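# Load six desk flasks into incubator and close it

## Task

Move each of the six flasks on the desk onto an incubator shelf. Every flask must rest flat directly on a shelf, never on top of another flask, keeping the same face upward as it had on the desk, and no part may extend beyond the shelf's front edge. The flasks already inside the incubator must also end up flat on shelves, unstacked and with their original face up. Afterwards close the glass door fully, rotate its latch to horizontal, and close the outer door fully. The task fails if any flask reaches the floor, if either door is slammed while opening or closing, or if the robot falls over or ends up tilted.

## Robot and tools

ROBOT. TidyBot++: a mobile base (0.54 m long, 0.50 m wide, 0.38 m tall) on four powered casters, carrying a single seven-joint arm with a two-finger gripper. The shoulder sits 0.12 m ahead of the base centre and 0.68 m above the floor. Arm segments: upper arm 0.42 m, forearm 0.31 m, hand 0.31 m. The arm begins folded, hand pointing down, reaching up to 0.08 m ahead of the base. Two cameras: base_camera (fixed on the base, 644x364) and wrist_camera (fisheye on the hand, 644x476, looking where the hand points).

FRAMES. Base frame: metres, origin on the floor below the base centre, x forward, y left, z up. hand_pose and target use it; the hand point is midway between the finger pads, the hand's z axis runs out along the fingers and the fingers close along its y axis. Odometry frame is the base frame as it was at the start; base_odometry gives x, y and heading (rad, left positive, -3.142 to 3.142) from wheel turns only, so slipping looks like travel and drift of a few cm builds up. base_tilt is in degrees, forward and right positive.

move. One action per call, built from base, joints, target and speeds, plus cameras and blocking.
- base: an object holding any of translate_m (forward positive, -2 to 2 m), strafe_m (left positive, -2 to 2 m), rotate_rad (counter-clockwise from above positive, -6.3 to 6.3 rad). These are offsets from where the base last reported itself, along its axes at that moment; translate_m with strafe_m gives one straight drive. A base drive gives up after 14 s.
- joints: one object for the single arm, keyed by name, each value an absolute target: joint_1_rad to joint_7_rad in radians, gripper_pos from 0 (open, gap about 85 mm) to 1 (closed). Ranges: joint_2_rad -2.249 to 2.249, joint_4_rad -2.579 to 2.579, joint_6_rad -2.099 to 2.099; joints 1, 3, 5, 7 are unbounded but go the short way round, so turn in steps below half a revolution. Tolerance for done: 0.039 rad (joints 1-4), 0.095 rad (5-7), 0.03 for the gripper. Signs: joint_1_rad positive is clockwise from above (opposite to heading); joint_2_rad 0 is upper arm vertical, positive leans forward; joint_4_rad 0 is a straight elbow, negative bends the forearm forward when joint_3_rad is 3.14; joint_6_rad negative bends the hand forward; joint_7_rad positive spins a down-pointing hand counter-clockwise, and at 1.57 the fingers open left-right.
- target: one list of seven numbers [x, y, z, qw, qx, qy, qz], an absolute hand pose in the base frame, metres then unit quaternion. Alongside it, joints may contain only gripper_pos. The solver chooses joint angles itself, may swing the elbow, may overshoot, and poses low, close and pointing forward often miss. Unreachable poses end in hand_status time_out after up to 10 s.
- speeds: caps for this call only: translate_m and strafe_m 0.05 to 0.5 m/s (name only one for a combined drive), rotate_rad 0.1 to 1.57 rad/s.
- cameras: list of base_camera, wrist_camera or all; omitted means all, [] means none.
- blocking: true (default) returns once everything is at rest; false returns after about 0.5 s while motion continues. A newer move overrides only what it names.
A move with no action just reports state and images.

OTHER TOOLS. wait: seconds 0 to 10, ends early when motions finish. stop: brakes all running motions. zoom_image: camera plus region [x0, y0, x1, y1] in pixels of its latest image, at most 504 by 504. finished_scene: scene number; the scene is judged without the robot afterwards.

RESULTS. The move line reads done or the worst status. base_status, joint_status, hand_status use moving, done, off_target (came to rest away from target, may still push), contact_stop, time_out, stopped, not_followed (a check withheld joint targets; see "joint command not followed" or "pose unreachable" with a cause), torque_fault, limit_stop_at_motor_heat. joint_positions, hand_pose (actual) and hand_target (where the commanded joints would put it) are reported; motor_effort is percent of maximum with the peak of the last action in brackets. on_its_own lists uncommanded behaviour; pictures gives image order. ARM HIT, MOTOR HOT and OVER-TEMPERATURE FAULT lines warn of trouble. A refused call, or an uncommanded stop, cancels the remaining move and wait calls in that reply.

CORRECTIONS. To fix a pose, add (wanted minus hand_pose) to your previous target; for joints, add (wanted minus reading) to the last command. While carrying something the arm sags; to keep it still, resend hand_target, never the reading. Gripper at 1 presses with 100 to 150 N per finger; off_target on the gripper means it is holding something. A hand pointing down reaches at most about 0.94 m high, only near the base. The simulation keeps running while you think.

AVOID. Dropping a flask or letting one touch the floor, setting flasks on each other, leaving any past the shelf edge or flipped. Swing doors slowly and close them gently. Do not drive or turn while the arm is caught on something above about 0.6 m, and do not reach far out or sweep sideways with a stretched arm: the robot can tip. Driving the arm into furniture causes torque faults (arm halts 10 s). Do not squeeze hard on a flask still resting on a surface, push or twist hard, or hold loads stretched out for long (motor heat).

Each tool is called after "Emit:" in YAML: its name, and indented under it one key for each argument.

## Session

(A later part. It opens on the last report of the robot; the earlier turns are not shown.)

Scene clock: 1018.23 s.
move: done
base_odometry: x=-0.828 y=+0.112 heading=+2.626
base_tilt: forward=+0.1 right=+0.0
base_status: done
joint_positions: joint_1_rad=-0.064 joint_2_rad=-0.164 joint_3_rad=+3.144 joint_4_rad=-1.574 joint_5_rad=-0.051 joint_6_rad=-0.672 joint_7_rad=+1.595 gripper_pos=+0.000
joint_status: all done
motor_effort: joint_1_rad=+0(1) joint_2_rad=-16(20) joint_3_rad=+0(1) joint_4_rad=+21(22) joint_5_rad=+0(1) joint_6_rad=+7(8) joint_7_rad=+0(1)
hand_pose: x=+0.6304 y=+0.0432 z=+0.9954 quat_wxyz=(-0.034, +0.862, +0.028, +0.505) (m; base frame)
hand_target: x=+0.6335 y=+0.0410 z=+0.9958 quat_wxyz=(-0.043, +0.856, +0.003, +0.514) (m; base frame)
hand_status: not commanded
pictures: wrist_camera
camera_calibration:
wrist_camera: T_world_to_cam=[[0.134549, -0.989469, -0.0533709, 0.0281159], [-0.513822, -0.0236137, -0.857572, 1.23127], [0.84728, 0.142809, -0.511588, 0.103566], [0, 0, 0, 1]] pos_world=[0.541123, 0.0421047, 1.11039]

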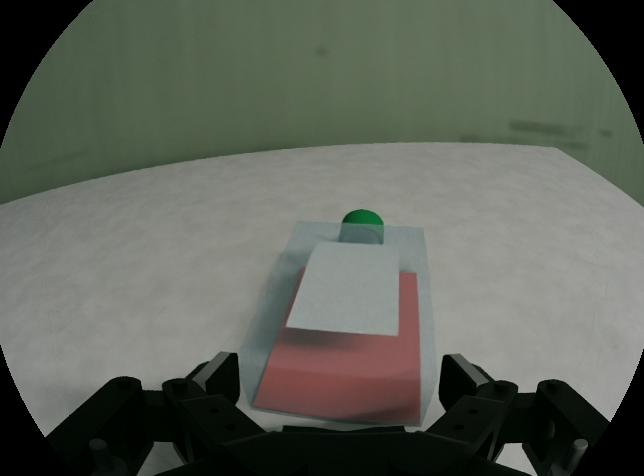

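Emit:
move:
  base: {"translate_m": -0.06}
  speeds: {"translate_m": 0.1}
  cameras: ["wrist_camera"]

Emit:
zoom_image:
  camera: "wrist_camera"
  region: [220, 240, 460, 400]

Scene clock: 1045.73 s.
move: done
base_odometry: x=-0.776 y=+0.082 heading=+2.626
base_tilt: forward=+0.1 right=+0.0
base_status: done
joint_positions: joint_1_rad=-0.064 joint_2_rad=-0.167 joint_3_rad=+3.144 joint_4_rad=-1.574 joint_5_rad=-0.051 joint_6_rad=-0.671 joint_7_rad=+1.595 gripper_pos=+0.000
joint_status: not commanded
motor_effort: joint_1_rad=+0(0) joint_2_rad=-17(20) joint_3_rad=+0(1) joint_4_rad=+22(22) joint_5_rad=+0(1) joint_6_rad=+7(8) joint_7_rad=+1(1)
hand_pose: x=+0.6294 y=+0.0431 z=+0.9970 quat_wxyz=(-0.034, +0.861, +0.028, +0.506) (m; base frame)
hand_target: x=+0.6335 y=+0.0410 z=+0.9958 quat_wxyz=(-0.043, +0.856, +0.003, +0.514) (m; base frame)
hand_status: not commanded
pictures: wrist_camera
camera_calibration:
wrist_camera: T_world_to_cam=[[0.134721, -0.98946, -0.0531004, 0.0278804], [-0.5107, -0.0234122, -0.85944, 1.23206], [0.849139, 0.142903, -0.508471, 0.100952], [0, 0, 0, 1]] pos_world=[0.539734, 0.0420053, 1.11169]

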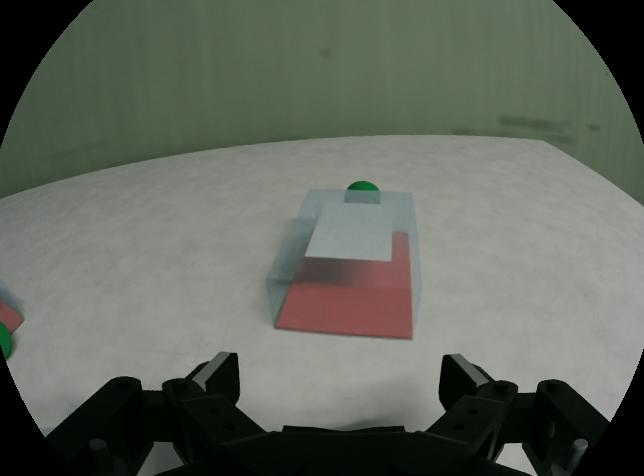

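Scaled by 2.100.

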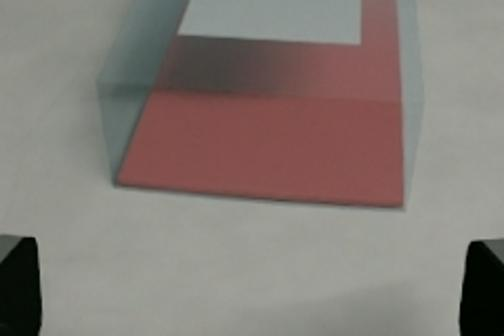

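Emit:
move:
  base: {"translate_m": -0.015, "strafe_m": 0.1029, "rotate_rad": -0.15}
  speeds: {"strafe_m": 0.1, "rotate_rad": 0.15}
  cameras: ["wrist_camera"]

Emit:
zoom_image:
  camera: "wrist_camera"
  region: [220, 220, 460, 380]

Scene clock: 1056.83 s.
move: done
base_odometry: x=-0.813 y=-0.015 heading=+2.475
base_tilt: forward=+0.1 right=+0.0
base_status: done
joint_positions: joint_1_rad=-0.064 joint_2_rad=-0.167 joint_3_rad=+3.143 joint_4_rad=-1.574 joint_5_rad=-0.051 joint_6_rad=-0.671 joint_7_rad=+1.595 gripper_pos=+0.000
joint_status: not commanded
motor_effort: joint_1_rad=+0(2) joint_2_rad=-15(17) joint_3_rad=+0(3) joint_4_rad=+21(23) joint_5_rad=+0(1) joint_6_rad=+7(8) joint_7_rad=+0(1)
hand_pose: x=+0.6294 y=+0.0435 z=+0.9970 quat_wxyz=(-0.034, +0.861, +0.028, +0.506) (m; base frame)
hand_target: x=+0.6335 y=+0.0410 z=+0.9958 quat_wxyz=(-0.043, +0.856, +0.003, +0.514) (m; base frame)
hand_status: not commanded
pictures: wrist_camera
camera_calibration:
wrist_camera: T_world_to_cam=[[0.13527, -0.989392, -0.052968, 0.0277316], [-0.510689, -0.0238111, -0.859436, 1.23207], [0.849057, 0.143306, -0.508493, 0.100963], [0, 0, 0, 1]] pos_world=[0.539731, 0.0423057, 1.11169]

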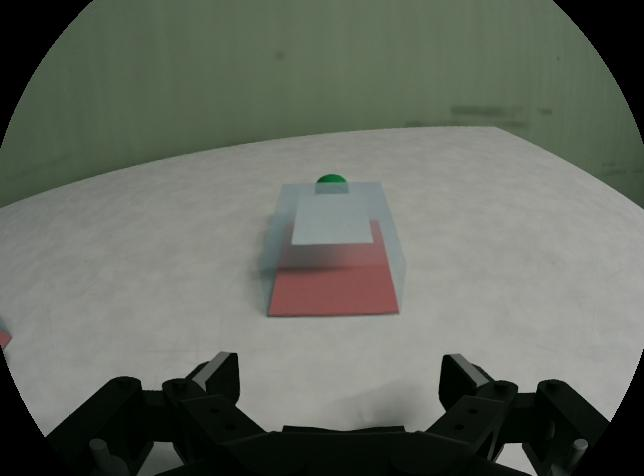

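Scaled by 2.100.

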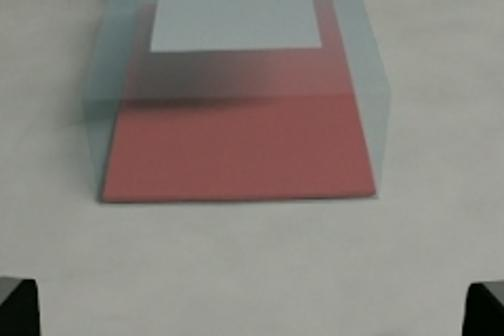

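Emit:
move:
  base: {"translate_m": 0.035, "strafe_m": 0.009}
  speeds: {"translate_m": 0.06}
  cameras: ["wrist_camera"]

Emit:
zoom_image:
  camera: "wrist_camera"
  region: [220, 240, 460, 400]

Scene clock: 1099.10 s.
move: done
base_odometry: x=-0.847 y=+0.000 heading=+2.475
base_tilt: forward=+0.1 right=+0.0
base_status: done
joint_positions: joint_1_rad=-0.064 joint_2_rad=-0.166 joint_3_rad=+3.143 joint_4_rad=-1.574 joint_5_rad=-0.051 joint_6_rad=-0.671 joint_7_rad=+1.595 gripper_pos=+0.000
joint_status: not commanded
motor_effort: joint_1_rad=+0(1) joint_2_rad=-16(19) joint_3_rad=+0(1) joint_4_rad=+22(23) joint_5_rad=+0(1) joint_6_rad=+7(8) joint_7_rad=+1(1)
hand_pose: x=+0.6299 y=+0.0435 z=+0.9963 quat_wxyz=(-0.034, +0.862, +0.028, +0.506) (m; base frame)
hand_target: x=+0.6335 y=+0.0410 z=+0.9958 quat_wxyz=(-0.043, +0.856, +0.003, +0.514) (m; base frame)
hand_status: not commanded
pictures: wrist_camera
camera_calibration:
wrist_camera: T_world_to_cam=[[0.135246, -0.98939, -0.0530704, 0.0277407], [-0.51188, -0.0239104, -0.858724, 1.23163], [0.848344, 0.143304, -0.509682, 0.101808], [0, 0, 0, 1]] pos_world=[0.540326, 0.0423055, 1.11099]

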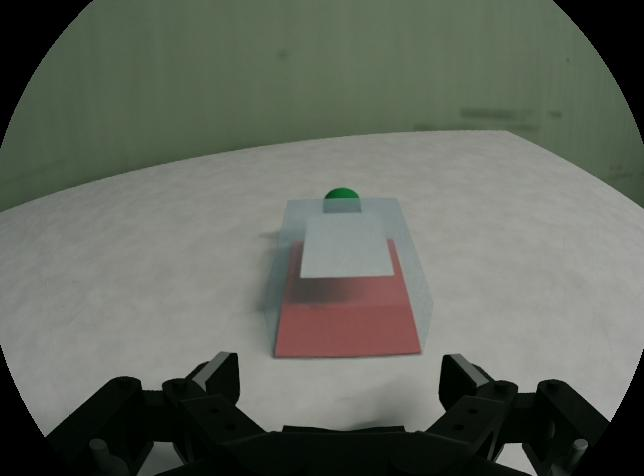

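Scaled by 2.100.

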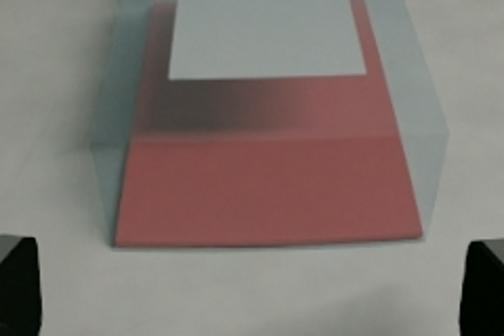

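Emit:
zoom_image:
  camera: "wrist_camera"
  region: [230, 280, 330, 370]

Emit:
zoom_image:
  camera: "wrist_camera"
  region: [380, 280, 480, 370]

Scaled by 5.040.

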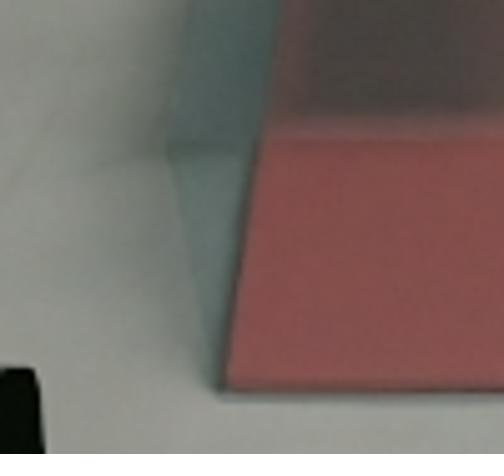

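Scaled by 5.040.

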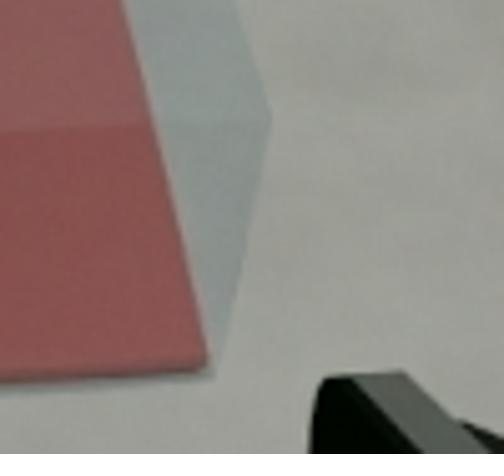

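Emit:
move:
  base: {"translate_m": 0.008, "strafe_m": -0.0018}
  speeds: {"translate_m": 0.05}
  cameras: ["wrist_camera"]

Emit:
zoom_image:
  camera: "wrist_camera"
  region: [220, 300, 320, 390]

Emit:
zoom_image:
  camera: "wrist_camera"
  region: [380, 300, 480, 390]

Scene clock: 1126.03 s.
move: done
base_odometry: x=-0.852 y=+0.006 heading=+2.475
base_tilt: forward=+0.1 right=+0.0
base_status: done
joint_positions: joint_1_rad=-0.064 joint_2_rad=-0.163 joint_3_rad=+3.143 joint_4_rad=-1.574 joint_5_rad=-0.051 joint_6_rad=-0.670 joint_7_rad=+1.595 gripper_pos=+0.000
joint_status: not commanded
motor_effort: joint_1_rad=+0(1) joint_2_rad=-17(20) joint_3_rad=+0(1) joint_4_rad=+22(22) joint_5_rad=-1(1) joint_6_rad=+7(8) joint_7_rad=+1(1)
hand_pose: x=+0.6309 y=+0.0435 z=+0.9948 quat_wxyz=(-0.034, +0.862, +0.028, +0.505) (m; base frame)
hand_target: x=+0.6335 y=+0.0410 z=+0.9958 quat_wxyz=(-0.043, +0.856, +0.003, +0.514) (m; base frame)
hand_status: not commanded
pictures: wrist_camera
camera_calibration:
wrist_camera: T_world_to_cam=[[0.135074, -0.989402, -0.0532797, 0.027926], [-0.514079, -0.0240109, -0.857407, 1.23099], [0.847041, 0.143204, -0.511874, 0.103225], [0, 0, 0, 1]] pos_world=[0.541619, 0.0424051, 1.10979]

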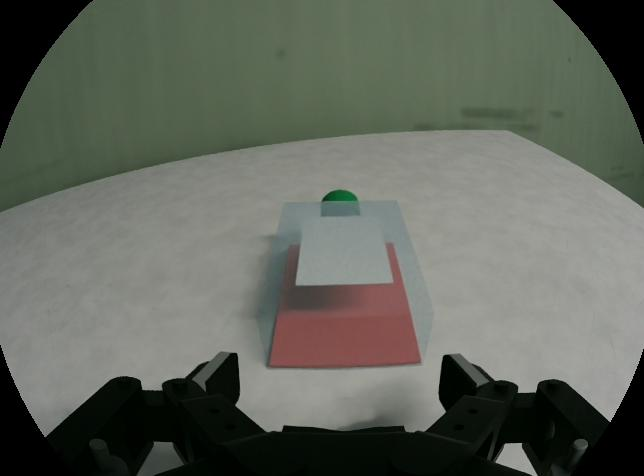

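Scaled by 5.040.

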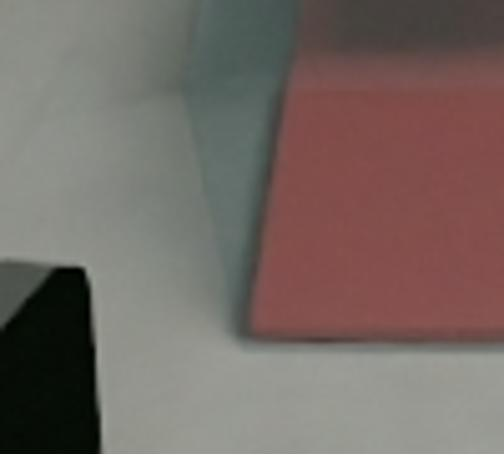

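Scaled by 5.040.

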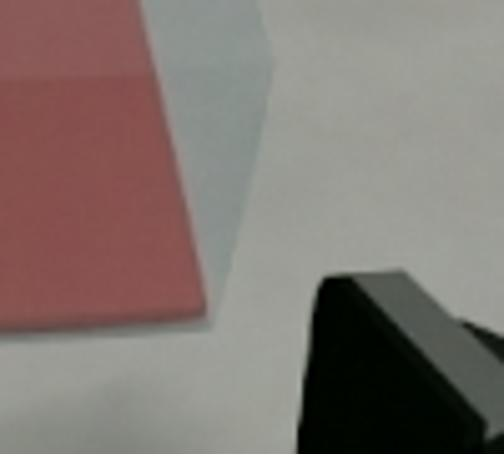

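Emit:
move:
  base: {"translate_m": 0.025, "strafe_m": -0.0007}
  speeds: {"translate_m": 0.05}
  cameras: ["wrist_camera"]

Emit:
zoom_image:
  camera: "wrist_camera"
  region: [200, 280, 480, 430]

Scene clock: 1141.73 s.
move: done
base_odometry: x=-0.871 y=+0.022 heading=+2.476
base_tilt: forward=+0.1 right=+0.0
base_status: done
joint_positions: joint_1_rad=-0.064 joint_2_rad=-0.164 joint_3_rad=+3.143 joint_4_rad=-1.575 joint_5_rad=-0.051 joint_6_rad=-0.670 joint_7_rad=+1.595 gripper_pos=+0.000
joint_status: not commanded
motor_effort: joint_1_rad=+0(1) joint_2_rad=-17(20) joint_3_rad=+0(1) joint_4_rad=+22(23) joint_5_rad=-1(1) joint_6_rad=+7(8) joint_7_rad=+1(1)
hand_pose: x=+0.6306 y=+0.0435 z=+0.9952 quat_wxyz=(-0.034, +0.862, +0.028, +0.505) (m; base frame)
hand_target: x=+0.6335 y=+0.0410 z=+0.9958 quat_wxyz=(-0.043, +0.856, +0.003, +0.514) (m; base frame)
hand_status: not commanded
pictures: wrist_camera
camera_calibration:
wrist_camera: T_world_to_cam=[[0.135121, -0.989402, -0.0531547, 0.0278236], [-0.513265, -0.024006, -0.857895, 1.23128], [0.847527, 0.143202, -0.511069, 0.102526], [0, 0, 0, 1]] pos_world=[0.541321, 0.0424051, 1.11019]

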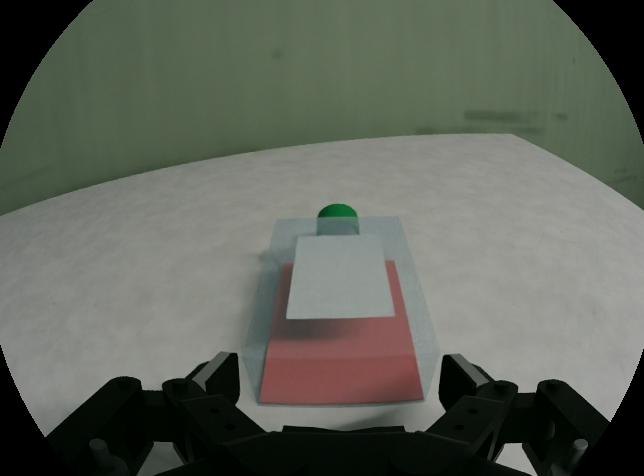

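Scaled by 1.800.

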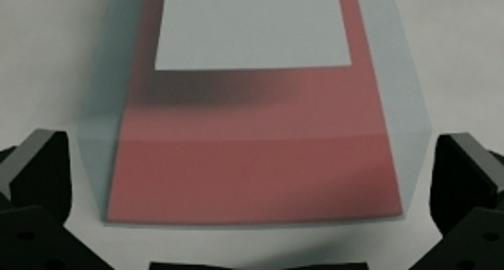

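Emit:
move:
  base: {"translate_m": 0.03}
  speeds: {"translate_m": 0.05}
  cameras: ["wrist_camera"]

Scene clock: 1144.83 s.
move: done
base_odometry: x=-0.895 y=+0.041 heading=+2.476
base_tilt: forward=+0.1 right=+0.0
base_status: done
joint_positions: joint_1_rad=-0.064 joint_2_rad=-0.164 joint_3_rad=+3.143 joint_4_rad=-1.575 joint_5_rad=-0.051 joint_6_rad=-0.670 joint_7_rad=+1.595 gripper_pos=+0.000
joint_status: not commanded
motor_effort: joint_1_rad=+0(1) joint_2_rad=-16(20) joint_3_rad=+0(1) joint_4_rad=+22(23) joint_5_rad=+0(1) joint_6_rad=+7(8) joint_7_rad=+0(1)
hand_pose: x=+0.6305 y=+0.0435 z=+0.9955 quat_wxyz=(-0.034, +0.862, +0.028, +0.505) (m; base frame)
hand_target: x=+0.6335 y=+0.0410 z=+0.9958 quat_wxyz=(-0.043, +0.856, +0.003, +0.514) (m; base frame)
hand_status: not commanded
pictures: wrist_camera
camera_calibration:
wrist_camera: T_world_to_cam=[[0.135111, -0.989404, -0.0531512, 0.0278625], [-0.512698, -0.0239084, -0.858236, 1.23142], [0.847871, 0.143208, -0.510495, 0.101973], [0, 0, 0, 1]] pos_world=[0.541124, 0.0424053, 1.11039]

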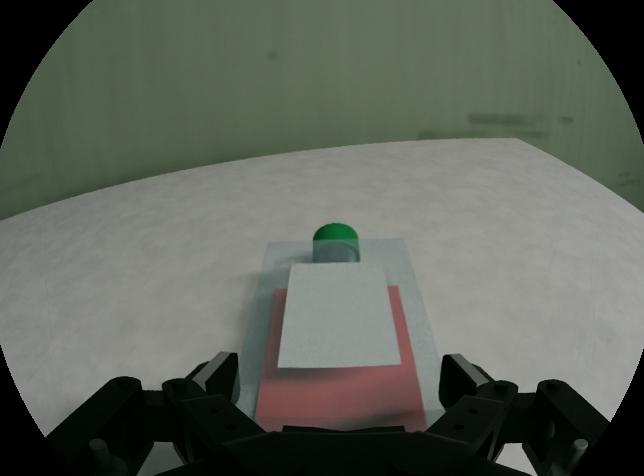

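Emit:
move:
  joints: {"gripper_pos": 0.25}
  cameras: []

Emit:
move:
  joints: {"joint_2_rad": -0.142, "joint_4_rad": -1.38, "joint_6_rad": -0.88}
  cameras: ["wrist_camera"]

Scene clock: 1148.53 s.
move: off_target
base_odometry: x=-0.895 y=+0.041 heading=+2.476
base_tilt: forward=+0.1 right=+0.0
base_status: not commanded
joint_positions: joint_1_rad=-0.064 joint_2_rad=-0.165 joint_3_rad=+3.143 joint_4_rad=-1.575 joint_5_rad=-0.051 joint_6_rad=-0.667 joint_7_rad=+1.595 gripper_pos=+0.062
joint_status: gripper_pos off_target (ended at +0.062, target +0.250)
motor_effort: joint_1_rad=+0(0) joint_2_rad=-15(18) joint_3_rad=+0(1) joint_4_rad=+21(22) joint_5_rad=-1(1) joint_6_rad=+7(8) joint_7_rad=+1(1)
hand_pose: x=+0.6307 y=+0.0435 z=+0.9964 quat_wxyz=(-0.034, +0.861, +0.028, +0.507) (m; base frame)
hand_target: x=+0.6335 y=+0.0410 z=+0.9958 quat_wxyz=(-0.043, +0.856, +0.003, +0.514) (m; base frame)
hand_status: not commanded
pictures: none
No camera images: "cameras" was empty.

Scene clock: 1149.77 s.
move: done
base_odometry: x=-0.895 y=+0.041 heading=+2.476
base_tilt: forward=+0.1 right=+0.0
base_status: not commanded
joint_positions: joint_1_rad=-0.064 joint_2_rad=-0.148 joint_3_rad=+3.143 joint_4_rad=-1.388 joint_5_rad=-0.051 joint_6_rad=-0.824 joint_7_rad=+1.595 gripper_pos=+0.062
joint_status: all done
motor_effort: joint_1_rad=+0(1) joint_2_rad=-17(20) joint_3_rad=+0(1) joint_4_rad=+23(24) joint_5_rad=-1(1) joint_6_rad=+8(9) joint_7_rad=+0(1)
hand_pose: x=+0.6265 y=+0.0450 z=+1.0530 quat_wxyz=(-0.035, +0.857, +0.032, +0.512) (m; base frame)
hand_target: x=+0.6207 y=+0.0422 z=+1.0392 quat_wxyz=(-0.043, +0.872, +0.007, +0.488) (m; base frame)
hand_status: not commanded
pictures: wrist_camera
camera_calibration:
wrist_camera: T_world_to_cam=[[0.143496, -0.988385, -0.0500315, 0.024375], [-0.497878, -0.028407, -0.866782, 1.27859], [0.855293, 0.149289, -0.496172, 0.114537], [0, 0, 0, 1]] pos_world=[0.535123, 0.0433138, 1.16631]

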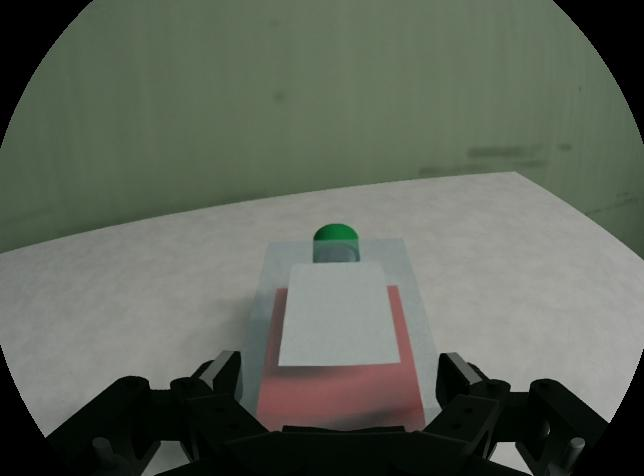

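Emit:
move:
  base: {"translate_m": -0.45}
  speeds: {"translate_m": 0.3}
  cameras: []

Emit:
move:
  base: {"translate_m": -0.81, "strafe_m": -1.001, "rotate_rad": -1.266}
  speeds: {"translate_m": 0.35, "rotate_rad": 0.5}
  cameras: ["wrist_camera"]

Scene clock: 1177.10 s.
move: done
base_odometry: x=-0.541 y=-0.237 heading=+2.476
base_tilt: forward=+0.1 right=+0.0
base_status: done
joint_positions: joint_1_rad=-0.064 joint_2_rad=-0.140 joint_3_rad=+3.143 joint_4_rad=-1.388 joint_5_rad=-0.051 joint_6_rad=-0.829 joint_7_rad=+1.595 gripper_pos=+0.062
joint_status: not commanded
motor_effort: joint_1_rad=+0(4) joint_2_rad=-17(22) joint_3_rad=+0(4) joint_4_rad=+22(23) joint_5_rad=+0(2) joint_6_rad=+8(9) joint_7_rad=+0(1)
hand_pose: x=+0.6286 y=+0.0451 z=+1.0478 quat_wxyz=(-0.035, +0.861, +0.032, +0.507) (m; base frame)
hand_target: x=+0.6207 y=+0.0422 z=+1.0392 quat_wxyz=(-0.043, +0.872, +0.007, +0.488) (m; base frame)
hand_status: not commanded
pictures: none
No camera images: "cameras" was empty.

Scene clock: 1181.87 s.
move: done
base_odometry: x=+0.714 y=+0.049 heading=+1.209
base_tilt: forward=+0.1 right=+0.0
base_status: done
joint_positions: joint_1_rad=-0.066 joint_2_rad=-0.135 joint_3_rad=+3.141 joint_4_rad=-1.388 joint_5_rad=-0.051 joint_6_rad=-0.829 joint_7_rad=+1.595 gripper_pos=+0.062
joint_status: not commanded
motor_effort: joint_1_rad=+0(3) joint_2_rad=-17(20) joint_3_rad=+0(3) joint_4_rad=+22(23) joint_5_rad=-1(2) joint_6_rad=+8(9) joint_7_rad=+0(1)
hand_pose: x=+0.6302 y=+0.0472 z=+1.0452 quat_wxyz=(-0.036, +0.862, +0.034, +0.505) (m; base frame)
hand_target: x=+0.6207 y=+0.0422 z=+1.0392 quat_wxyz=(-0.043, +0.872, +0.007, +0.488) (m; base frame)
hand_status: not commanded
pictures: wrist_camera
camera_calibration:
wrist_camera: T_world_to_cam=[[0.146128, -0.987943, -0.051143, 0.0250553], [-0.513229, -0.0315132, -0.857673, 1.27411], [0.84572, 0.151578, -0.511646, 0.129241], [0, 0, 0, 1]] pos_world=[0.540945, 0.0453142, 1.16017]

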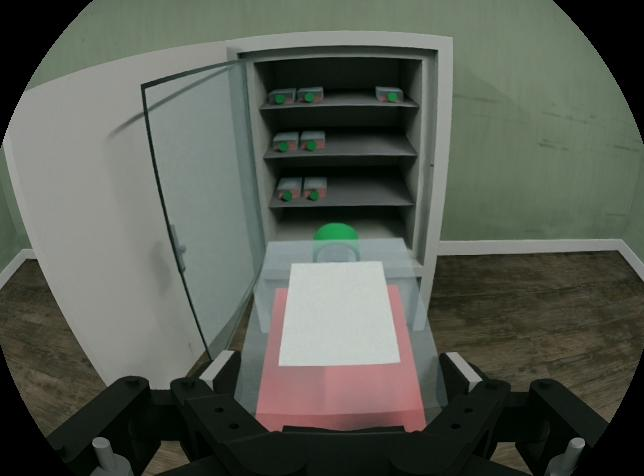

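Emit:
move:
  base: {"translate_m": 0.88}
  speeds: {"translate_m": 0.25}
  joints: {"joint_2_rad": -0.172, "joint_4_rad": -1.565, "joint_6_rad": -0.655}
  cameras: ["wrist_camera"]

Emit:
zoom_image:
  camera: "wrist_camera"
  region: [140, 120, 560, 400]

Scene clock: 1194.50 s.
move: done
base_odometry: x=+1.026 y=+0.873 heading=+1.209
base_tilt: forward=+0.1 right=+0.0
base_status: done
joint_positions: joint_1_rad=-0.066 joint_2_rad=-0.159 joint_3_rad=+3.141 joint_4_rad=-1.548 joint_5_rad=-0.051 joint_6_rad=-0.704 joint_7_rad=+1.595 gripper_pos=+0.062
joint_status: all done
motor_effort: joint_1_rad=+0(1) joint_2_rad=-17(21) joint_3_rad=+0(1) joint_4_rad=+22(24) joint_5_rad=+0(1) joint_6_rad=+8(9) joint_7_rad=+0(1)
hand_pose: x=+0.6294 y=+0.0457 z=+0.9991 quat_wxyz=(-0.035, +0.865, +0.031, +0.500) (m; base frame)
hand_target: x=+0.6313 y=+0.0411 z=+1.0091 quat_wxyz=(-0.044, +0.854, +0.004, +0.518) (m; base frame)
hand_status: not commanded
pictures: wrist_camera
camera_calibration:
wrist_camera: T_world_to_cam=[[0.139431, -0.988781, -0.0535769, 0.0279674], [-0.523114, -0.0276105, -0.851815, 1.23415], [0.84078, 0.146796, -0.521095, 0.119355], [0, 0, 0, 1]] pos_world=[0.541352, 0.0442084, 1.11496]

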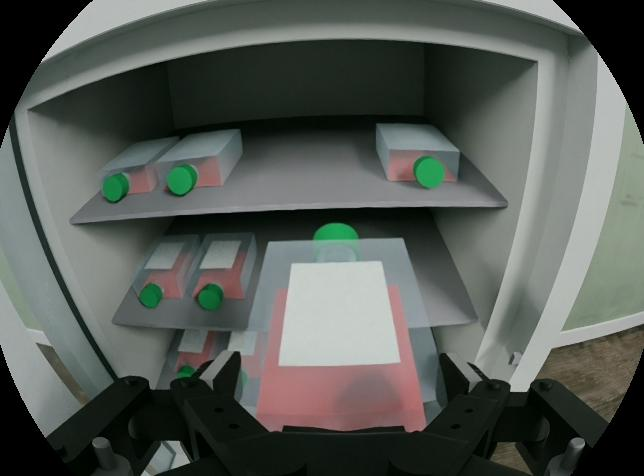

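Scaled by 1.200.

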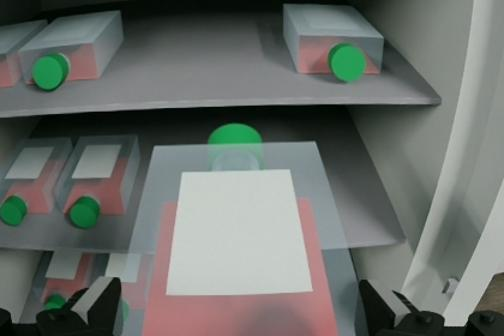

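Emit:
move:
  base: {"rotate_rad": 0.044, "strafe_m": 0.024, "translate_m": 0.04}
  speeds: {"translate_m": 0.08, "rotate_rad": 0.1}
  cameras: ["wrist_camera"]

Emit:
zoom_image:
  camera: "wrist_camera"
  region: [140, 120, 560, 400]

Scene clock: 1223.53 s.
move: done
base_odometry: x=+1.018 y=+0.919 heading=+1.254
base_tilt: forward=+0.1 right=+0.0
base_status: done
joint_positions: joint_1_rad=-0.066 joint_2_rad=-0.162 joint_3_rad=+3.141 joint_4_rad=-1.548 joint_5_rad=-0.051 joint_6_rad=-0.703 joint_7_rad=+1.595 gripper_pos=+0.062
joint_status: not commanded
motor_effort: joint_1_rad=+0(2) joint_2_rad=-17(20) joint_3_rad=+0(3) joint_4_rad=+23(23) joint_5_rad=-1(2) joint_6_rad=+8(9) joint_7_rad=+1(1)
hand_pose: x=+0.6285 y=+0.0454 z=+1.0008 quat_wxyz=(-0.035, +0.864, +0.031, +0.502) (m; base frame)
hand_target: x=+0.6313 y=+0.0411 z=+1.0091 quat_wxyz=(-0.044, +0.854, +0.004, +0.518) (m; base frame)
hand_status: not commanded
pictures: wrist_camera
camera_calibration:
wrist_camera: T_world_to_cam=[[0.139339, -0.988807, -0.053336, 0.0278121], [-0.519921, -0.0272128, -0.853781, 1.23521], [0.842773, 0.146696, -0.517894, 0.116605], [0, 0, 0, 1]] pos_world=[0.540066, 0.0440088, 1.11647]

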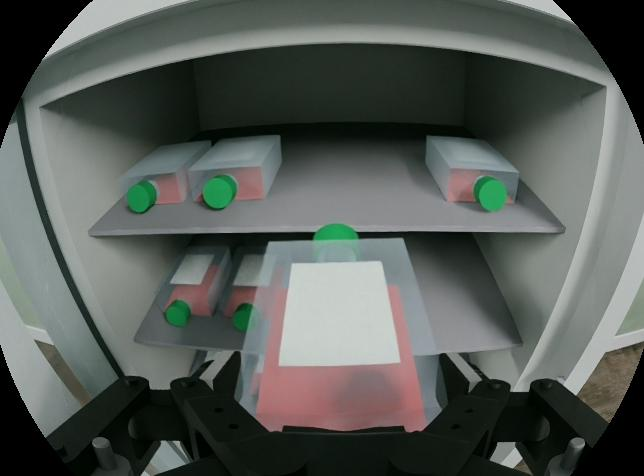

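Scaled by 1.200.

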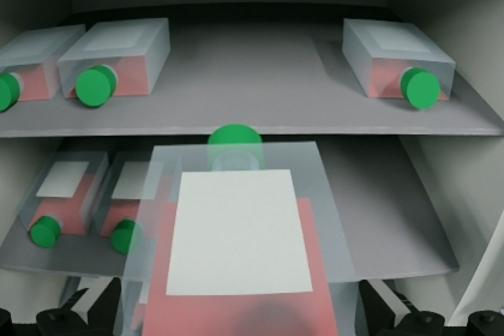

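Emit:
move:
  base: {"translate_m": 0.20, "strafe_m": 0.002}
  speeds: {"translate_m": 0.08}
  cameras: ["wrist_camera"]

Scene clock: 1235.90 s.
move: done
base_odometry: x=+1.078 y=+1.109 heading=+1.254
base_tilt: forward=+0.1 right=+0.0
base_status: done
joint_positions: joint_1_rad=-0.066 joint_2_rad=-0.163 joint_3_rad=+3.141 joint_4_rad=-1.548 joint_5_rad=-0.051 joint_6_rad=-0.702 joint_7_rad=+1.595 gripper_pos=+0.062
joint_status: not commanded
motor_effort: joint_1_rad=+0(1) joint_2_rad=-17(20) joint_3_rad=+0(1) joint_4_rad=+23(23) joint_5_rad=-1(1) joint_6_rad=+8(9) joint_7_rad=+1(1)
hand_pose: x=+0.6282 y=+0.0454 z=+1.0016 quat_wxyz=(-0.035, +0.863, +0.031, +0.502) (m; base frame)
hand_target: x=+0.6313 y=+0.0411 z=+1.0091 quat_wxyz=(-0.044, +0.854, +0.004, +0.518) (m; base frame)
hand_status: not commanded
pictures: wrist_camera
camera_calibration:
wrist_camera: T_world_to_cam=[[0.139334, -0.988813, -0.0532415, 0.0278106], [-0.518321, -0.0270135, -0.854759, 1.23569], [0.843759, 0.146694, -0.516287, 0.115006], [0, 0, 0, 1]] pos_world=[0.539572, 0.0440092, 1.11707]

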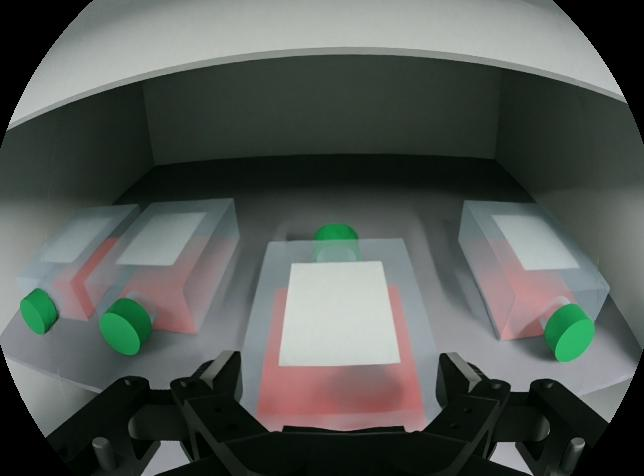

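Emit:
move:
  joints: {"joint_2_rad": -0.168, "joint_4_rad": -1.585, "joint_6_rad": -0.637}
  cameras: []

Emit:
move:
  base: {"translate_m": 0.043}
  speeds: {"translate_m": 0.05}
  cameras: ["wrist_camera"]

Scene clock: 1240.57 s.
move: done
base_odometry: x=+1.078 y=+1.109 heading=+1.254
base_tilt: forward=+0.1 right=+0.0
base_status: not commanded
joint_positions: joint_1_rad=-0.066 joint_2_rad=-0.163 joint_3_rad=+3.141 joint_4_rad=-1.567 joint_5_rad=-0.051 joint_6_rad=-0.684 joint_7_rad=+1.595 gripper_pos=+0.062
joint_status: all done
motor_effort: joint_1_rad=+0(0) joint_2_rad=-17(18) joint_3_rad=+0(1) joint_4_rad=+22(24) joint_5_rad=+0(1) joint_6_rad=+8(9) joint_7_rad=+1(1)
hand_pose: x=+0.6292 y=+0.0453 z=+0.9955 quat_wxyz=(-0.034, +0.864, +0.030, +0.502) (m; base frame)
hand_target: x=+0.6334 y=+0.0411 z=+1.0003 quat_wxyz=(-0.043, +0.856, +0.004, +0.516) (m; base frame)
hand_status: not commanded
pictures: none
No camera images: "cameras" was empty.

Scene clock: 1241.93 s.
move: done
base_odometry: x=+1.091 y=+1.150 heading=+1.254
base_tilt: forward=+0.1 right=+0.0
base_status: done
joint_positions: joint_1_rad=-0.066 joint_2_rad=-0.162 joint_3_rad=+3.141 joint_4_rad=-1.567 joint_5_rad=-0.051 joint_6_rad=-0.684 joint_7_rad=+1.595 gripper_pos=+0.062
joint_status: not commanded
motor_effort: joint_1_rad=+0(1) joint_2_rad=-18(20) joint_3_rad=+0(1) joint_4_rad=+23(23) joint_5_rad=+0(1) joint_6_rad=+7(9) joint_7_rad=+1(1)
hand_pose: x=+0.6296 y=+0.0453 z=+0.9950 quat_wxyz=(-0.034, +0.864, +0.030, +0.502) (m; base frame)
hand_target: x=+0.6334 y=+0.0411 z=+1.0003 quat_wxyz=(-0.043, +0.856, +0.004, +0.516) (m; base frame)
hand_status: not commanded
pictures: wrist_camera
camera_calibration:
wrist_camera: T_world_to_cam=[[0.138295, -0.988945, -0.053504, 0.0280011], [-0.519862, -0.0265034, -0.853839, 1.23075], [0.842982, 0.145896, -0.51778, 0.112428], [0, 0, 0, 1]] pos_world=[0.541173, 0.0439079, 1.11057]

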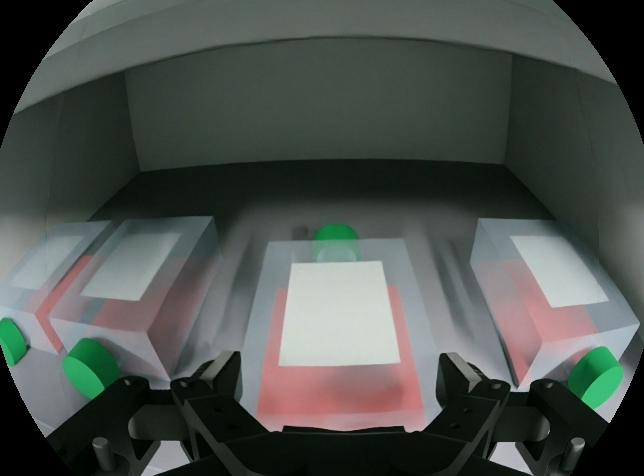

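Emit:
move:
  joints: {"joint_2_rad": -0.166, "joint_4_rad": -1.603, "joint_6_rad": -0.617}
  cameras: []

Emit:
move:
  joints: {"joint_2_rad": -0.165, "joint_4_rad": -1.618, "joint_6_rad": -0.602}
  cameras: ["wrist_camera"]

Scene clock: 1244.83 s.
move: done
base_odometry: x=+1.091 y=+1.150 heading=+1.254
base_tilt: forward=+0.1 right=+0.0
base_status: not commanded
joint_positions: joint_1_rad=-0.066 joint_2_rad=-0.162 joint_3_rad=+3.141 joint_4_rad=-1.582 joint_5_rad=-0.051 joint_6_rad=-0.660 joint_7_rad=+1.595 gripper_pos=+0.062
joint_status: all done
motor_effort: joint_1_rad=+0(0) joint_2_rad=-17(18) joint_3_rad=+0(1) joint_4_rad=+23(23) joint_5_rad=-1(1) joint_6_rad=+8(8) joint_7_rad=+0(1)
hand_pose: x=+0.6317 y=+0.0451 z=+0.9929 quat_wxyz=(-0.034, +0.862, +0.029, +0.505) (m; base frame)
hand_target: x=+0.6351 y=+0.0410 z=+0.9942 quat_wxyz=(-0.043, +0.856, +0.003, +0.516) (m; base frame)
hand_status: not commanded
pictures: none
No camera images: "cameras" was empty.

Scene clock: 1245.40 s.
move: done
base_odometry: x=+1.091 y=+1.150 heading=+1.254
base_tilt: forward=+0.1 right=+0.0
base_status: not commanded
joint_positions: joint_1_rad=-0.066 joint_2_rad=-0.163 joint_3_rad=+3.141 joint_4_rad=-1.590 joint_5_rad=-0.051 joint_6_rad=-0.643 joint_7_rad=+1.595 gripper_pos=+0.062
joint_status: all done
motor_effort: joint_1_rad=+0(0) joint_2_rad=-16(17) joint_3_rad=+0(1) joint_4_rad=+22(23) joint_5_rad=+0(1) joint_6_rad=+7(9) joint_7_rad=+0(1)
hand_pose: x=+0.6333 y=+0.0450 z=+0.9930 quat_wxyz=(-0.034, +0.859, +0.029, +0.510) (m; base frame)
hand_target: x=+0.6360 y=+0.0410 z=+0.9890 quat_wxyz=(-0.043, +0.856, +0.003, +0.515) (m; base frame)
hand_status: not commanded
pictures: wrist_camera
camera_calibration:
wrist_camera: T_world_to_cam=[[0.137231, -0.989141, -0.0526171, 0.0268978], [-0.504066, -0.0240082, -0.863331, 1.23026], [0.852693, 0.144998, -0.501887, 0.0864277], [0, 0, 0, 1]] pos_world=[0.542743, 0.0436101, 1.10691]

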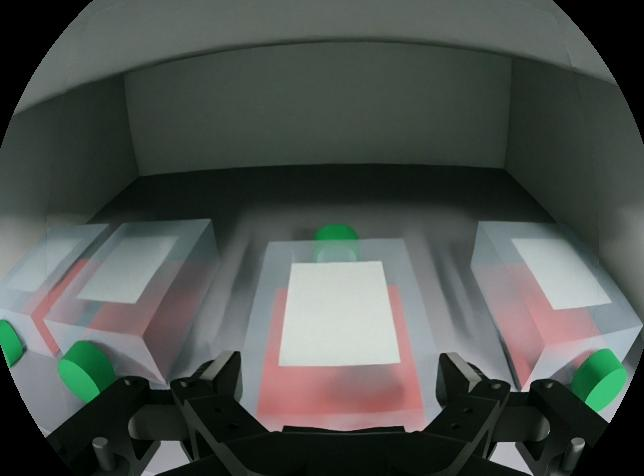

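Emit:
move:
  joints: {"gripper_pos": 0.0}
  cameras: ["wrist_camera"]

Emit:
move:
  base: {"translate_m": -0.08}
  speeds: {"translate_m": 0.08}
  cameras: ["wrist_camera"]

Scene clock: 1250.53 s.
move: done
base_odometry: x=+1.091 y=+1.150 heading=+1.254
base_tilt: forward=+0.1 right=+0.0
base_status: not commanded
joint_positions: joint_1_rad=-0.066 joint_2_rad=-0.163 joint_3_rad=+3.141 joint_4_rad=-1.594 joint_5_rad=-0.051 joint_6_rad=-0.643 joint_7_rad=+1.595 gripper_pos=+0.000
joint_status: all done
motor_effort: joint_1_rad=+0(0) joint_2_rad=-16(17) joint_3_rad=+0(1) joint_4_rad=+22(23) joint_5_rad=-1(1) joint_6_rad=+7(8) joint_7_rad=+0(1)
hand_pose: x=+0.6329 y=+0.0450 z=+0.9907 quat_wxyz=(-0.034, +0.860, +0.029, +0.508) (m; base frame)
hand_target: x=+0.6360 y=+0.0410 z=+0.9890 quat_wxyz=(-0.043, +0.856, +0.003, +0.515) (m; base frame)
hand_status: not commanded
pictures: wrist_camera
camera_calibration:
wrist_camera: T_world_to_cam=[[0.136952, -0.989165, -0.0528906, 0.0272391], [-0.507474, -0.0242057, -0.861327, 1.2283], [0.850714, 0.144801, -0.505291, 0.0902385], [0, 0, 0, 1]] pos_world=[0.542831, 0.0436092, 1.105]

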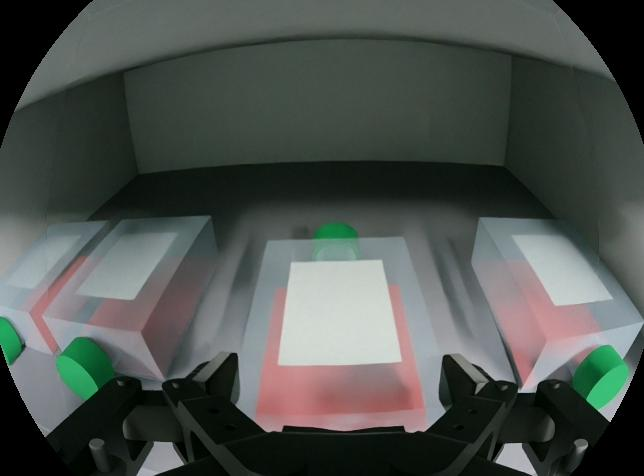

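Scene clock: 1252.10 s.
move: done
base_odometry: x=+1.066 y=+1.074 heading=+1.254
base_tilt: forward=+0.1 right=+0.0
base_status: done
joint_positions: joint_1_rad=-0.066 joint_2_rad=-0.164 joint_3_rad=+3.141 joint_4_rad=-1.595 joint_5_rad=-0.051 joint_6_rad=-0.643 joint_7_rad=+1.595 gripper_pos=+0.000
joint_status: not commanded
motor_effort: joint_1_rad=+0(1) joint_2_rad=-17(20) joint_3_rad=+0(1) joint_4_rad=+22(23) joint_5_rad=-1(1) joint_6_rad=+7(8) joint_7_rad=+1(1)
hand_pose: x=+0.6327 y=+0.0450 z=+0.9910 quat_wxyz=(-0.034, +0.860, +0.029, +0.508) (m; base frame)
hand_target: x=+0.6360 y=+0.0410 z=+0.9890 quat_wxyz=(-0.043, +0.856, +0.003, +0.515) (m; base frame)
hand_status: not commanded
pictures: wrist_camera
camera_calibration:
wrist_camera: T_world_to_cam=[[0.136995, -0.989164, -0.0527974, 0.027178], [-0.506893, -0.0242101, -0.861669, 1.22833], [0.851053, 0.144807, -0.504717, 0.0898598], [0, 0, 0, 1]] pos_world=[0.542433, 0.0436092, 1.1052]

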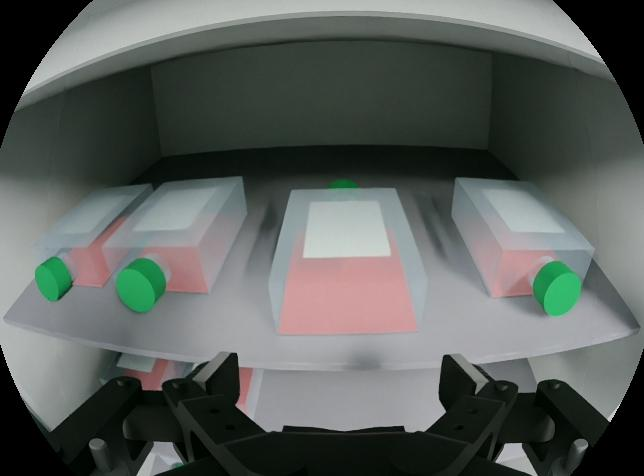

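Emit:
move:
  base: {"translate_m": -1.0}
  speeds: {"translate_m": 0.4}
  cameras: ["wrist_camera"]

Emit:
move:
  base: {"translate_m": -0.98, "strafe_m": 1.18, "rotate_rad": 1.05}
  speeds: {"strafe_m": 0.45, "rotate_rad": 0.5}
  joints: {"joint_2_rad": -0.142, "joint_4_rad": -1.38, "joint_6_rad": -0.90, "gripper_pos": 1.0}
  cameras: ["wrist_camera"]

Scene clock: 1293.97 s.
move: done
base_odometry: x=+0.755 y=+0.124 heading=+1.254
base_tilt: forward=+0.1 right=+0.0
base_status: done
joint_positions: joint_1_rad=-0.066 joint_2_rad=-0.165 joint_3_rad=+3.141 joint_4_rad=-1.595 joint_5_rad=-0.051 joint_6_rad=-0.642 joint_7_rad=+1.595 gripper_pos=+0.000
joint_status: not commanded
motor_effort: joint_1_rad=+0(1) joint_2_rad=-17(20) joint_3_rad=+0(1) joint_4_rad=+22(23) joint_5_rad=-1(1) joint_6_rad=+7(8) joint_7_rad=+0(2)
hand_pose: x=+0.6322 y=+0.0449 z=+0.9915 quat_wxyz=(-0.034, +0.860, +0.029, +0.509) (m; base frame)
hand_target: x=+0.6360 y=+0.0410 z=+0.9890 quat_wxyz=(-0.043, +0.856, +0.003, +0.515) (m; base frame)
hand_status: not commanded
pictures: wrist_camera
camera_calibration:
wrist_camera: T_world_to_cam=[[0.136955, -0.989169, -0.0528081, 0.027216], [-0.505904, -0.0240118, -0.862256, 1.22848], [0.851648, 0.144806, -0.503713, 0.0891521], [0, 0, 0, 1]] pos_world=[0.541838, 0.0435095, 1.10561]

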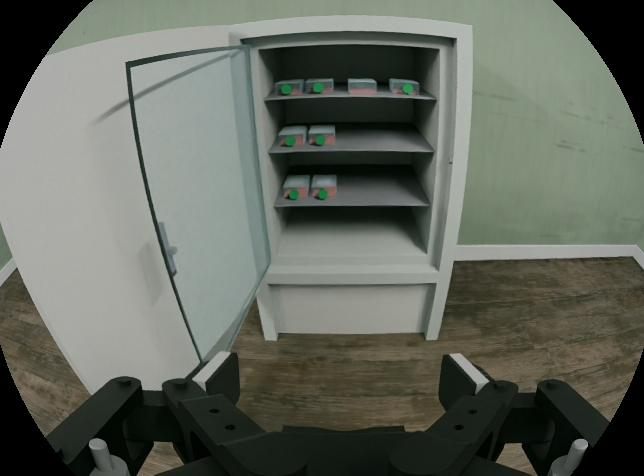

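Scene clock: 1298.60 s.
move: done
base_odometry: x=-0.672 y=-0.440 heading=+2.304
base_tilt: forward=+0.1 right=+0.0
base_status: done
joint_positions: joint_1_rad=-0.064 joint_2_rad=-0.146 joint_3_rad=+3.144 joint_4_rad=-1.386 joint_5_rad=-0.051 joint_6_rad=-0.842 joint_7_rad=+1.595 gripper_pos=+0.999
joint_status: all done
motor_effort: joint_1_rad=+0(3) joint_2_rad=-17(20) joint_3_rad=+0(4) joint_4_rad=+21(24) joint_5_rad=-1(2) joint_6_rad=+7(9) joint_7_rad=+1(2)
hand_pose: x=+0.6247 y=+0.0446 z=+1.0487 quat_wxyz=(-0.035, +0.862, +0.032, +0.505) (m; base frame)
hand_target: x=+0.6174 y=+0.0421 z=+1.0339 quat_wxyz=(-0.043, +0.877, +0.007, +0.479) (m; base frame)
hand_status: not commanded
pictures: wrist_camera
camera_calibration:
wrist_camera: T_world_to_cam=[[0.142473, -0.988465, -0.0513628, 0.0260168], [-0.512666, -0.0293052, -0.858088, 1.27413], [0.846685, 0.148586, -0.510928, 0.134906], [0, 0, 0, 1]] pos_world=[0.535272, 0.0430101, 1.16358]

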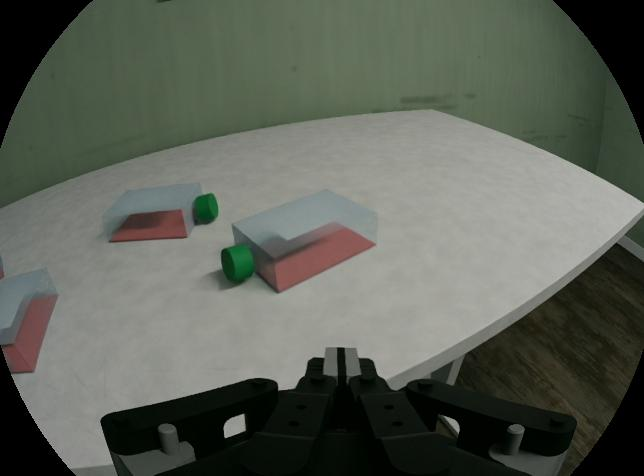

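Emit:
move:
  base: {"translate_m": 0.262, "strafe_m": -0.433, "rotate_rad": 0.6}
  speeds: {"strafe_m": 0.25, "rotate_rad": 0.4}
  cameras: ["wrist_camera"]

Scene clock: 1322.73 s.
move: done
base_odometry: x=-0.526 y=+0.045 heading=+2.905
base_tilt: forward=+0.1 right=+0.0
base_status: done
joint_positions: joint_1_rad=-0.064 joint_2_rad=-0.146 joint_3_rad=+3.143 joint_4_rad=-1.385 joint_5_rad=-0.051 joint_6_rad=-0.843 joint_7_rad=+1.595 gripper_pos=+0.999
joint_status: not commanded
motor_effort: joint_1_rad=+0(2) joint_2_rad=-16(18) joint_3_rad=+0(2) joint_4_rad=+22(22) joint_5_rad=+0(2) joint_6_rad=+7(8) joint_7_rad=+0(1)
hand_pose: x=+0.6247 y=+0.0451 z=+1.0483 quat_wxyz=(-0.035, +0.862, +0.032, +0.505) (m; base frame)
hand_target: x=+0.6174 y=+0.0421 z=+1.0339 quat_wxyz=(-0.043, +0.877, +0.007, +0.479) (m; base frame)
hand_status: not commanded
pictures: wrist_camera
camera_calibration:
wrist_camera: T_world_to_cam=[[0.143238, -0.988357, -0.05132, 0.0259201], [-0.513628, -0.0299129, -0.857491, 1.27377], [0.845972, 0.149185, -0.511932, 0.136139], [0, 0, 0, 1]] pos_world=[0.535363, 0.0434106, 1.16327]

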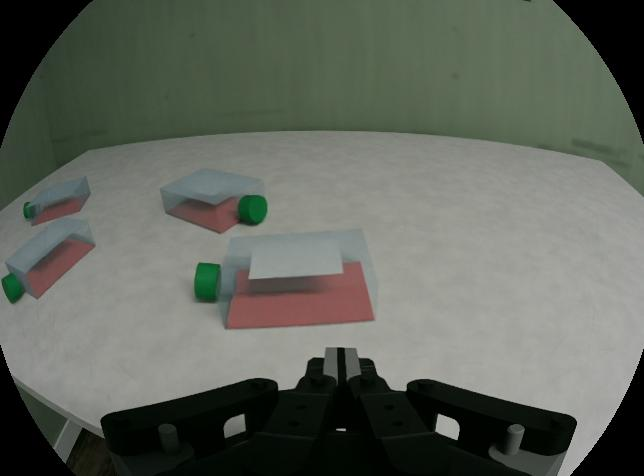

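Emit:
move:
  joints: {"joint_2_rad": -0.164, "joint_4_rad": -1.60, "joint_6_rad": -0.623}
  base: {"translate_m": 0.06}
  speeds: {"translate_m": 0.06}
  cameras: ["wrist_camera"]

Scene clock: 1334.83 s.
move: done
base_odometry: x=-0.584 y=+0.059 heading=+2.905
base_tilt: forward=+0.1 right=+0.0
base_status: done
joint_positions: joint_1_rad=-0.064 joint_2_rad=-0.152 joint_3_rad=+3.143 joint_4_rad=-1.578 joint_5_rad=-0.051 joint_6_rad=-0.671 joint_7_rad=+1.595 gripper_pos=+0.999
joint_status: all done
motor_effort: joint_1_rad=+0(0) joint_2_rad=-17(20) joint_3_rad=+0(1) joint_4_rad=+22(24) joint_5_rad=+0(1) joint_6_rad=+8(9) joint_7_rad=+0(1)
hand_pose: x=+0.6337 y=+0.0437 z=+0.9873 quat_wxyz=(-0.034, +0.866, +0.028, +0.498) (m; base frame)
hand_target: x=+0.6352 y=+0.0411 z=+0.9933 quat_wxyz=(-0.043, +0.857, +0.003, +0.514) (m; base frame)
hand_status: not commanded
pictures: wrist_camera
camera_calibration:
wrist_camera: T_world_to_cam=[[0.134048, -0.989476, -0.0544909, 0.0290742], [-0.526421, -0.0245135, -0.849871, 1.22645], [0.839591, 0.142609, -0.524166, 0.11381], [0, 0, 0, 1]] pos_world=[0.546177, 0.0426025, 1.10356]

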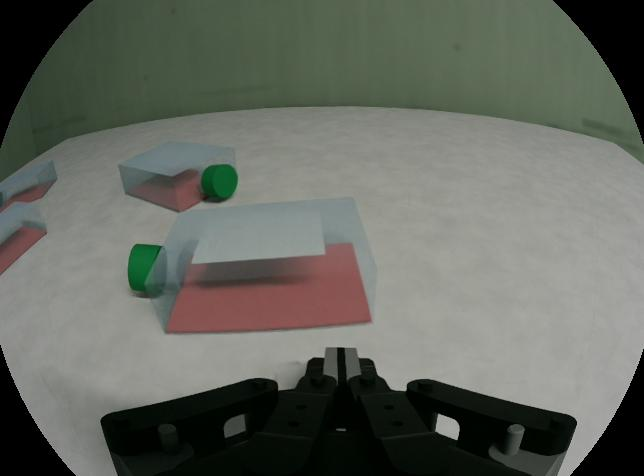

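Emit:
move:
  base: {"translate_m": 0.10, "strafe_m": 0.008}
  speeds: {"translate_m": 0.06}
  cameras: ["wrist_camera"]

Scene clock: 1340.93 s.
move: done
base_odometry: x=-0.683 y=+0.075 heading=+2.905
base_tilt: forward=+0.1 right=+0.0
base_status: done
joint_positions: joint_1_rad=-0.064 joint_2_rad=-0.157 joint_3_rad=+3.143 joint_4_rad=-1.578 joint_5_rad=-0.051 joint_6_rad=-0.668 joint_7_rad=+1.595 gripper_pos=+0.999
joint_status: not commanded
motor_effort: joint_1_rad=+0(0) joint_2_rad=-17(19) joint_3_rad=+1(1) joint_4_rad=+22(22) joint_5_rad=-1(1) joint_6_rad=+7(8) joint_7_rad=+1(2)
hand_pose: x=+0.6327 y=+0.0436 z=+0.9903 quat_wxyz=(-0.034, +0.864, +0.028, +0.501) (m; base frame)
hand_target: x=+0.6352 y=+0.0411 z=+0.9933 quat_wxyz=(-0.043, +0.857, +0.003, +0.514) (m; base frame)
hand_status: not commanded
pictures: wrist_camera
camera_calibration:
wrist_camera: T_world_to_cam=[[0.134262, -0.989473, -0.0540158, 0.0287178], [-0.520356, -0.0240081, -0.853612, 1.22832], [0.843329, 0.142715, -0.518101, 0.107918], [0, 0, 0, 1]] pos_world=[0.544299, 0.0425037, 1.10597]

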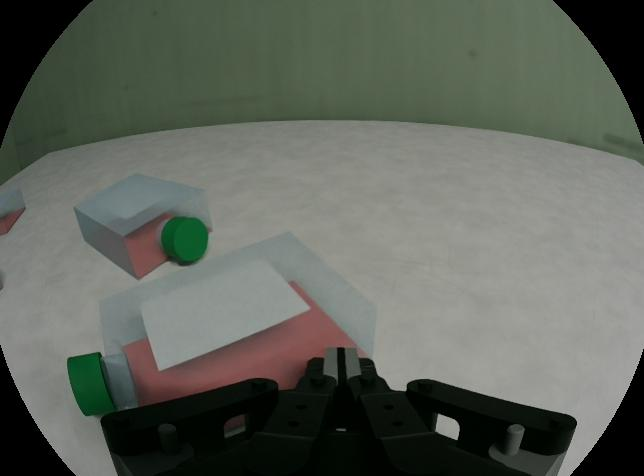

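Emit:
move:
  base: {"translate_m": 0.035, "strafe_m": 0.02}
  speeds: {"translate_m": 0.06}
  cameras: ["wrist_camera"]

Scene clock: 1344.87 s.
move: done
base_odometry: x=-0.722 y=+0.064 heading=+2.905
base_tilt: forward=+0.1 right=+0.0
base_status: done
joint_positions: joint_1_rad=-0.064 joint_2_rad=-0.159 joint_3_rad=+3.143 joint_4_rad=-1.578 joint_5_rad=-0.051 joint_6_rad=-0.668 joint_7_rad=+1.595 gripper_pos=+0.999
joint_status: not commanded
motor_effort: joint_1_rad=+0(2) joint_2_rad=-17(19) joint_3_rad=+0(1) joint_4_rad=+22(23) joint_5_rad=+0(1) joint_6_rad=+6(8) joint_7_rad=+1(1)
hand_pose: x=+0.6322 y=+0.0435 z=+0.9914 quat_wxyz=(-0.034, +0.863, +0.028, +0.502) (m; base frame)
hand_target: x=+0.6352 y=+0.0411 z=+0.9933 quat_wxyz=(-0.043, +0.857, +0.003, +0.514) (m; base frame)
hand_status: not commanded
pictures: wrist_camera
camera_calibration:
wrist_camera: T_world_to_cam=[[0.134419, -0.989462, -0.0538218, 0.028474], [-0.518313, -0.0239132, -0.854856, 1.22894], [0.844561, 0.142805, -0.516066, 0.106143], [0, 0, 0, 1]] pos_world=[0.543506, 0.0424041, 1.10688]

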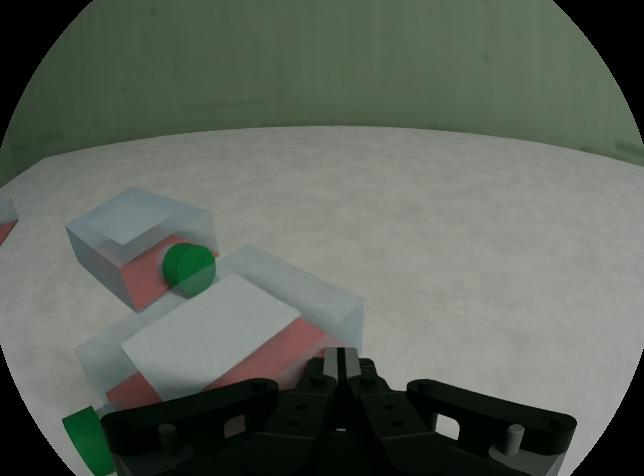

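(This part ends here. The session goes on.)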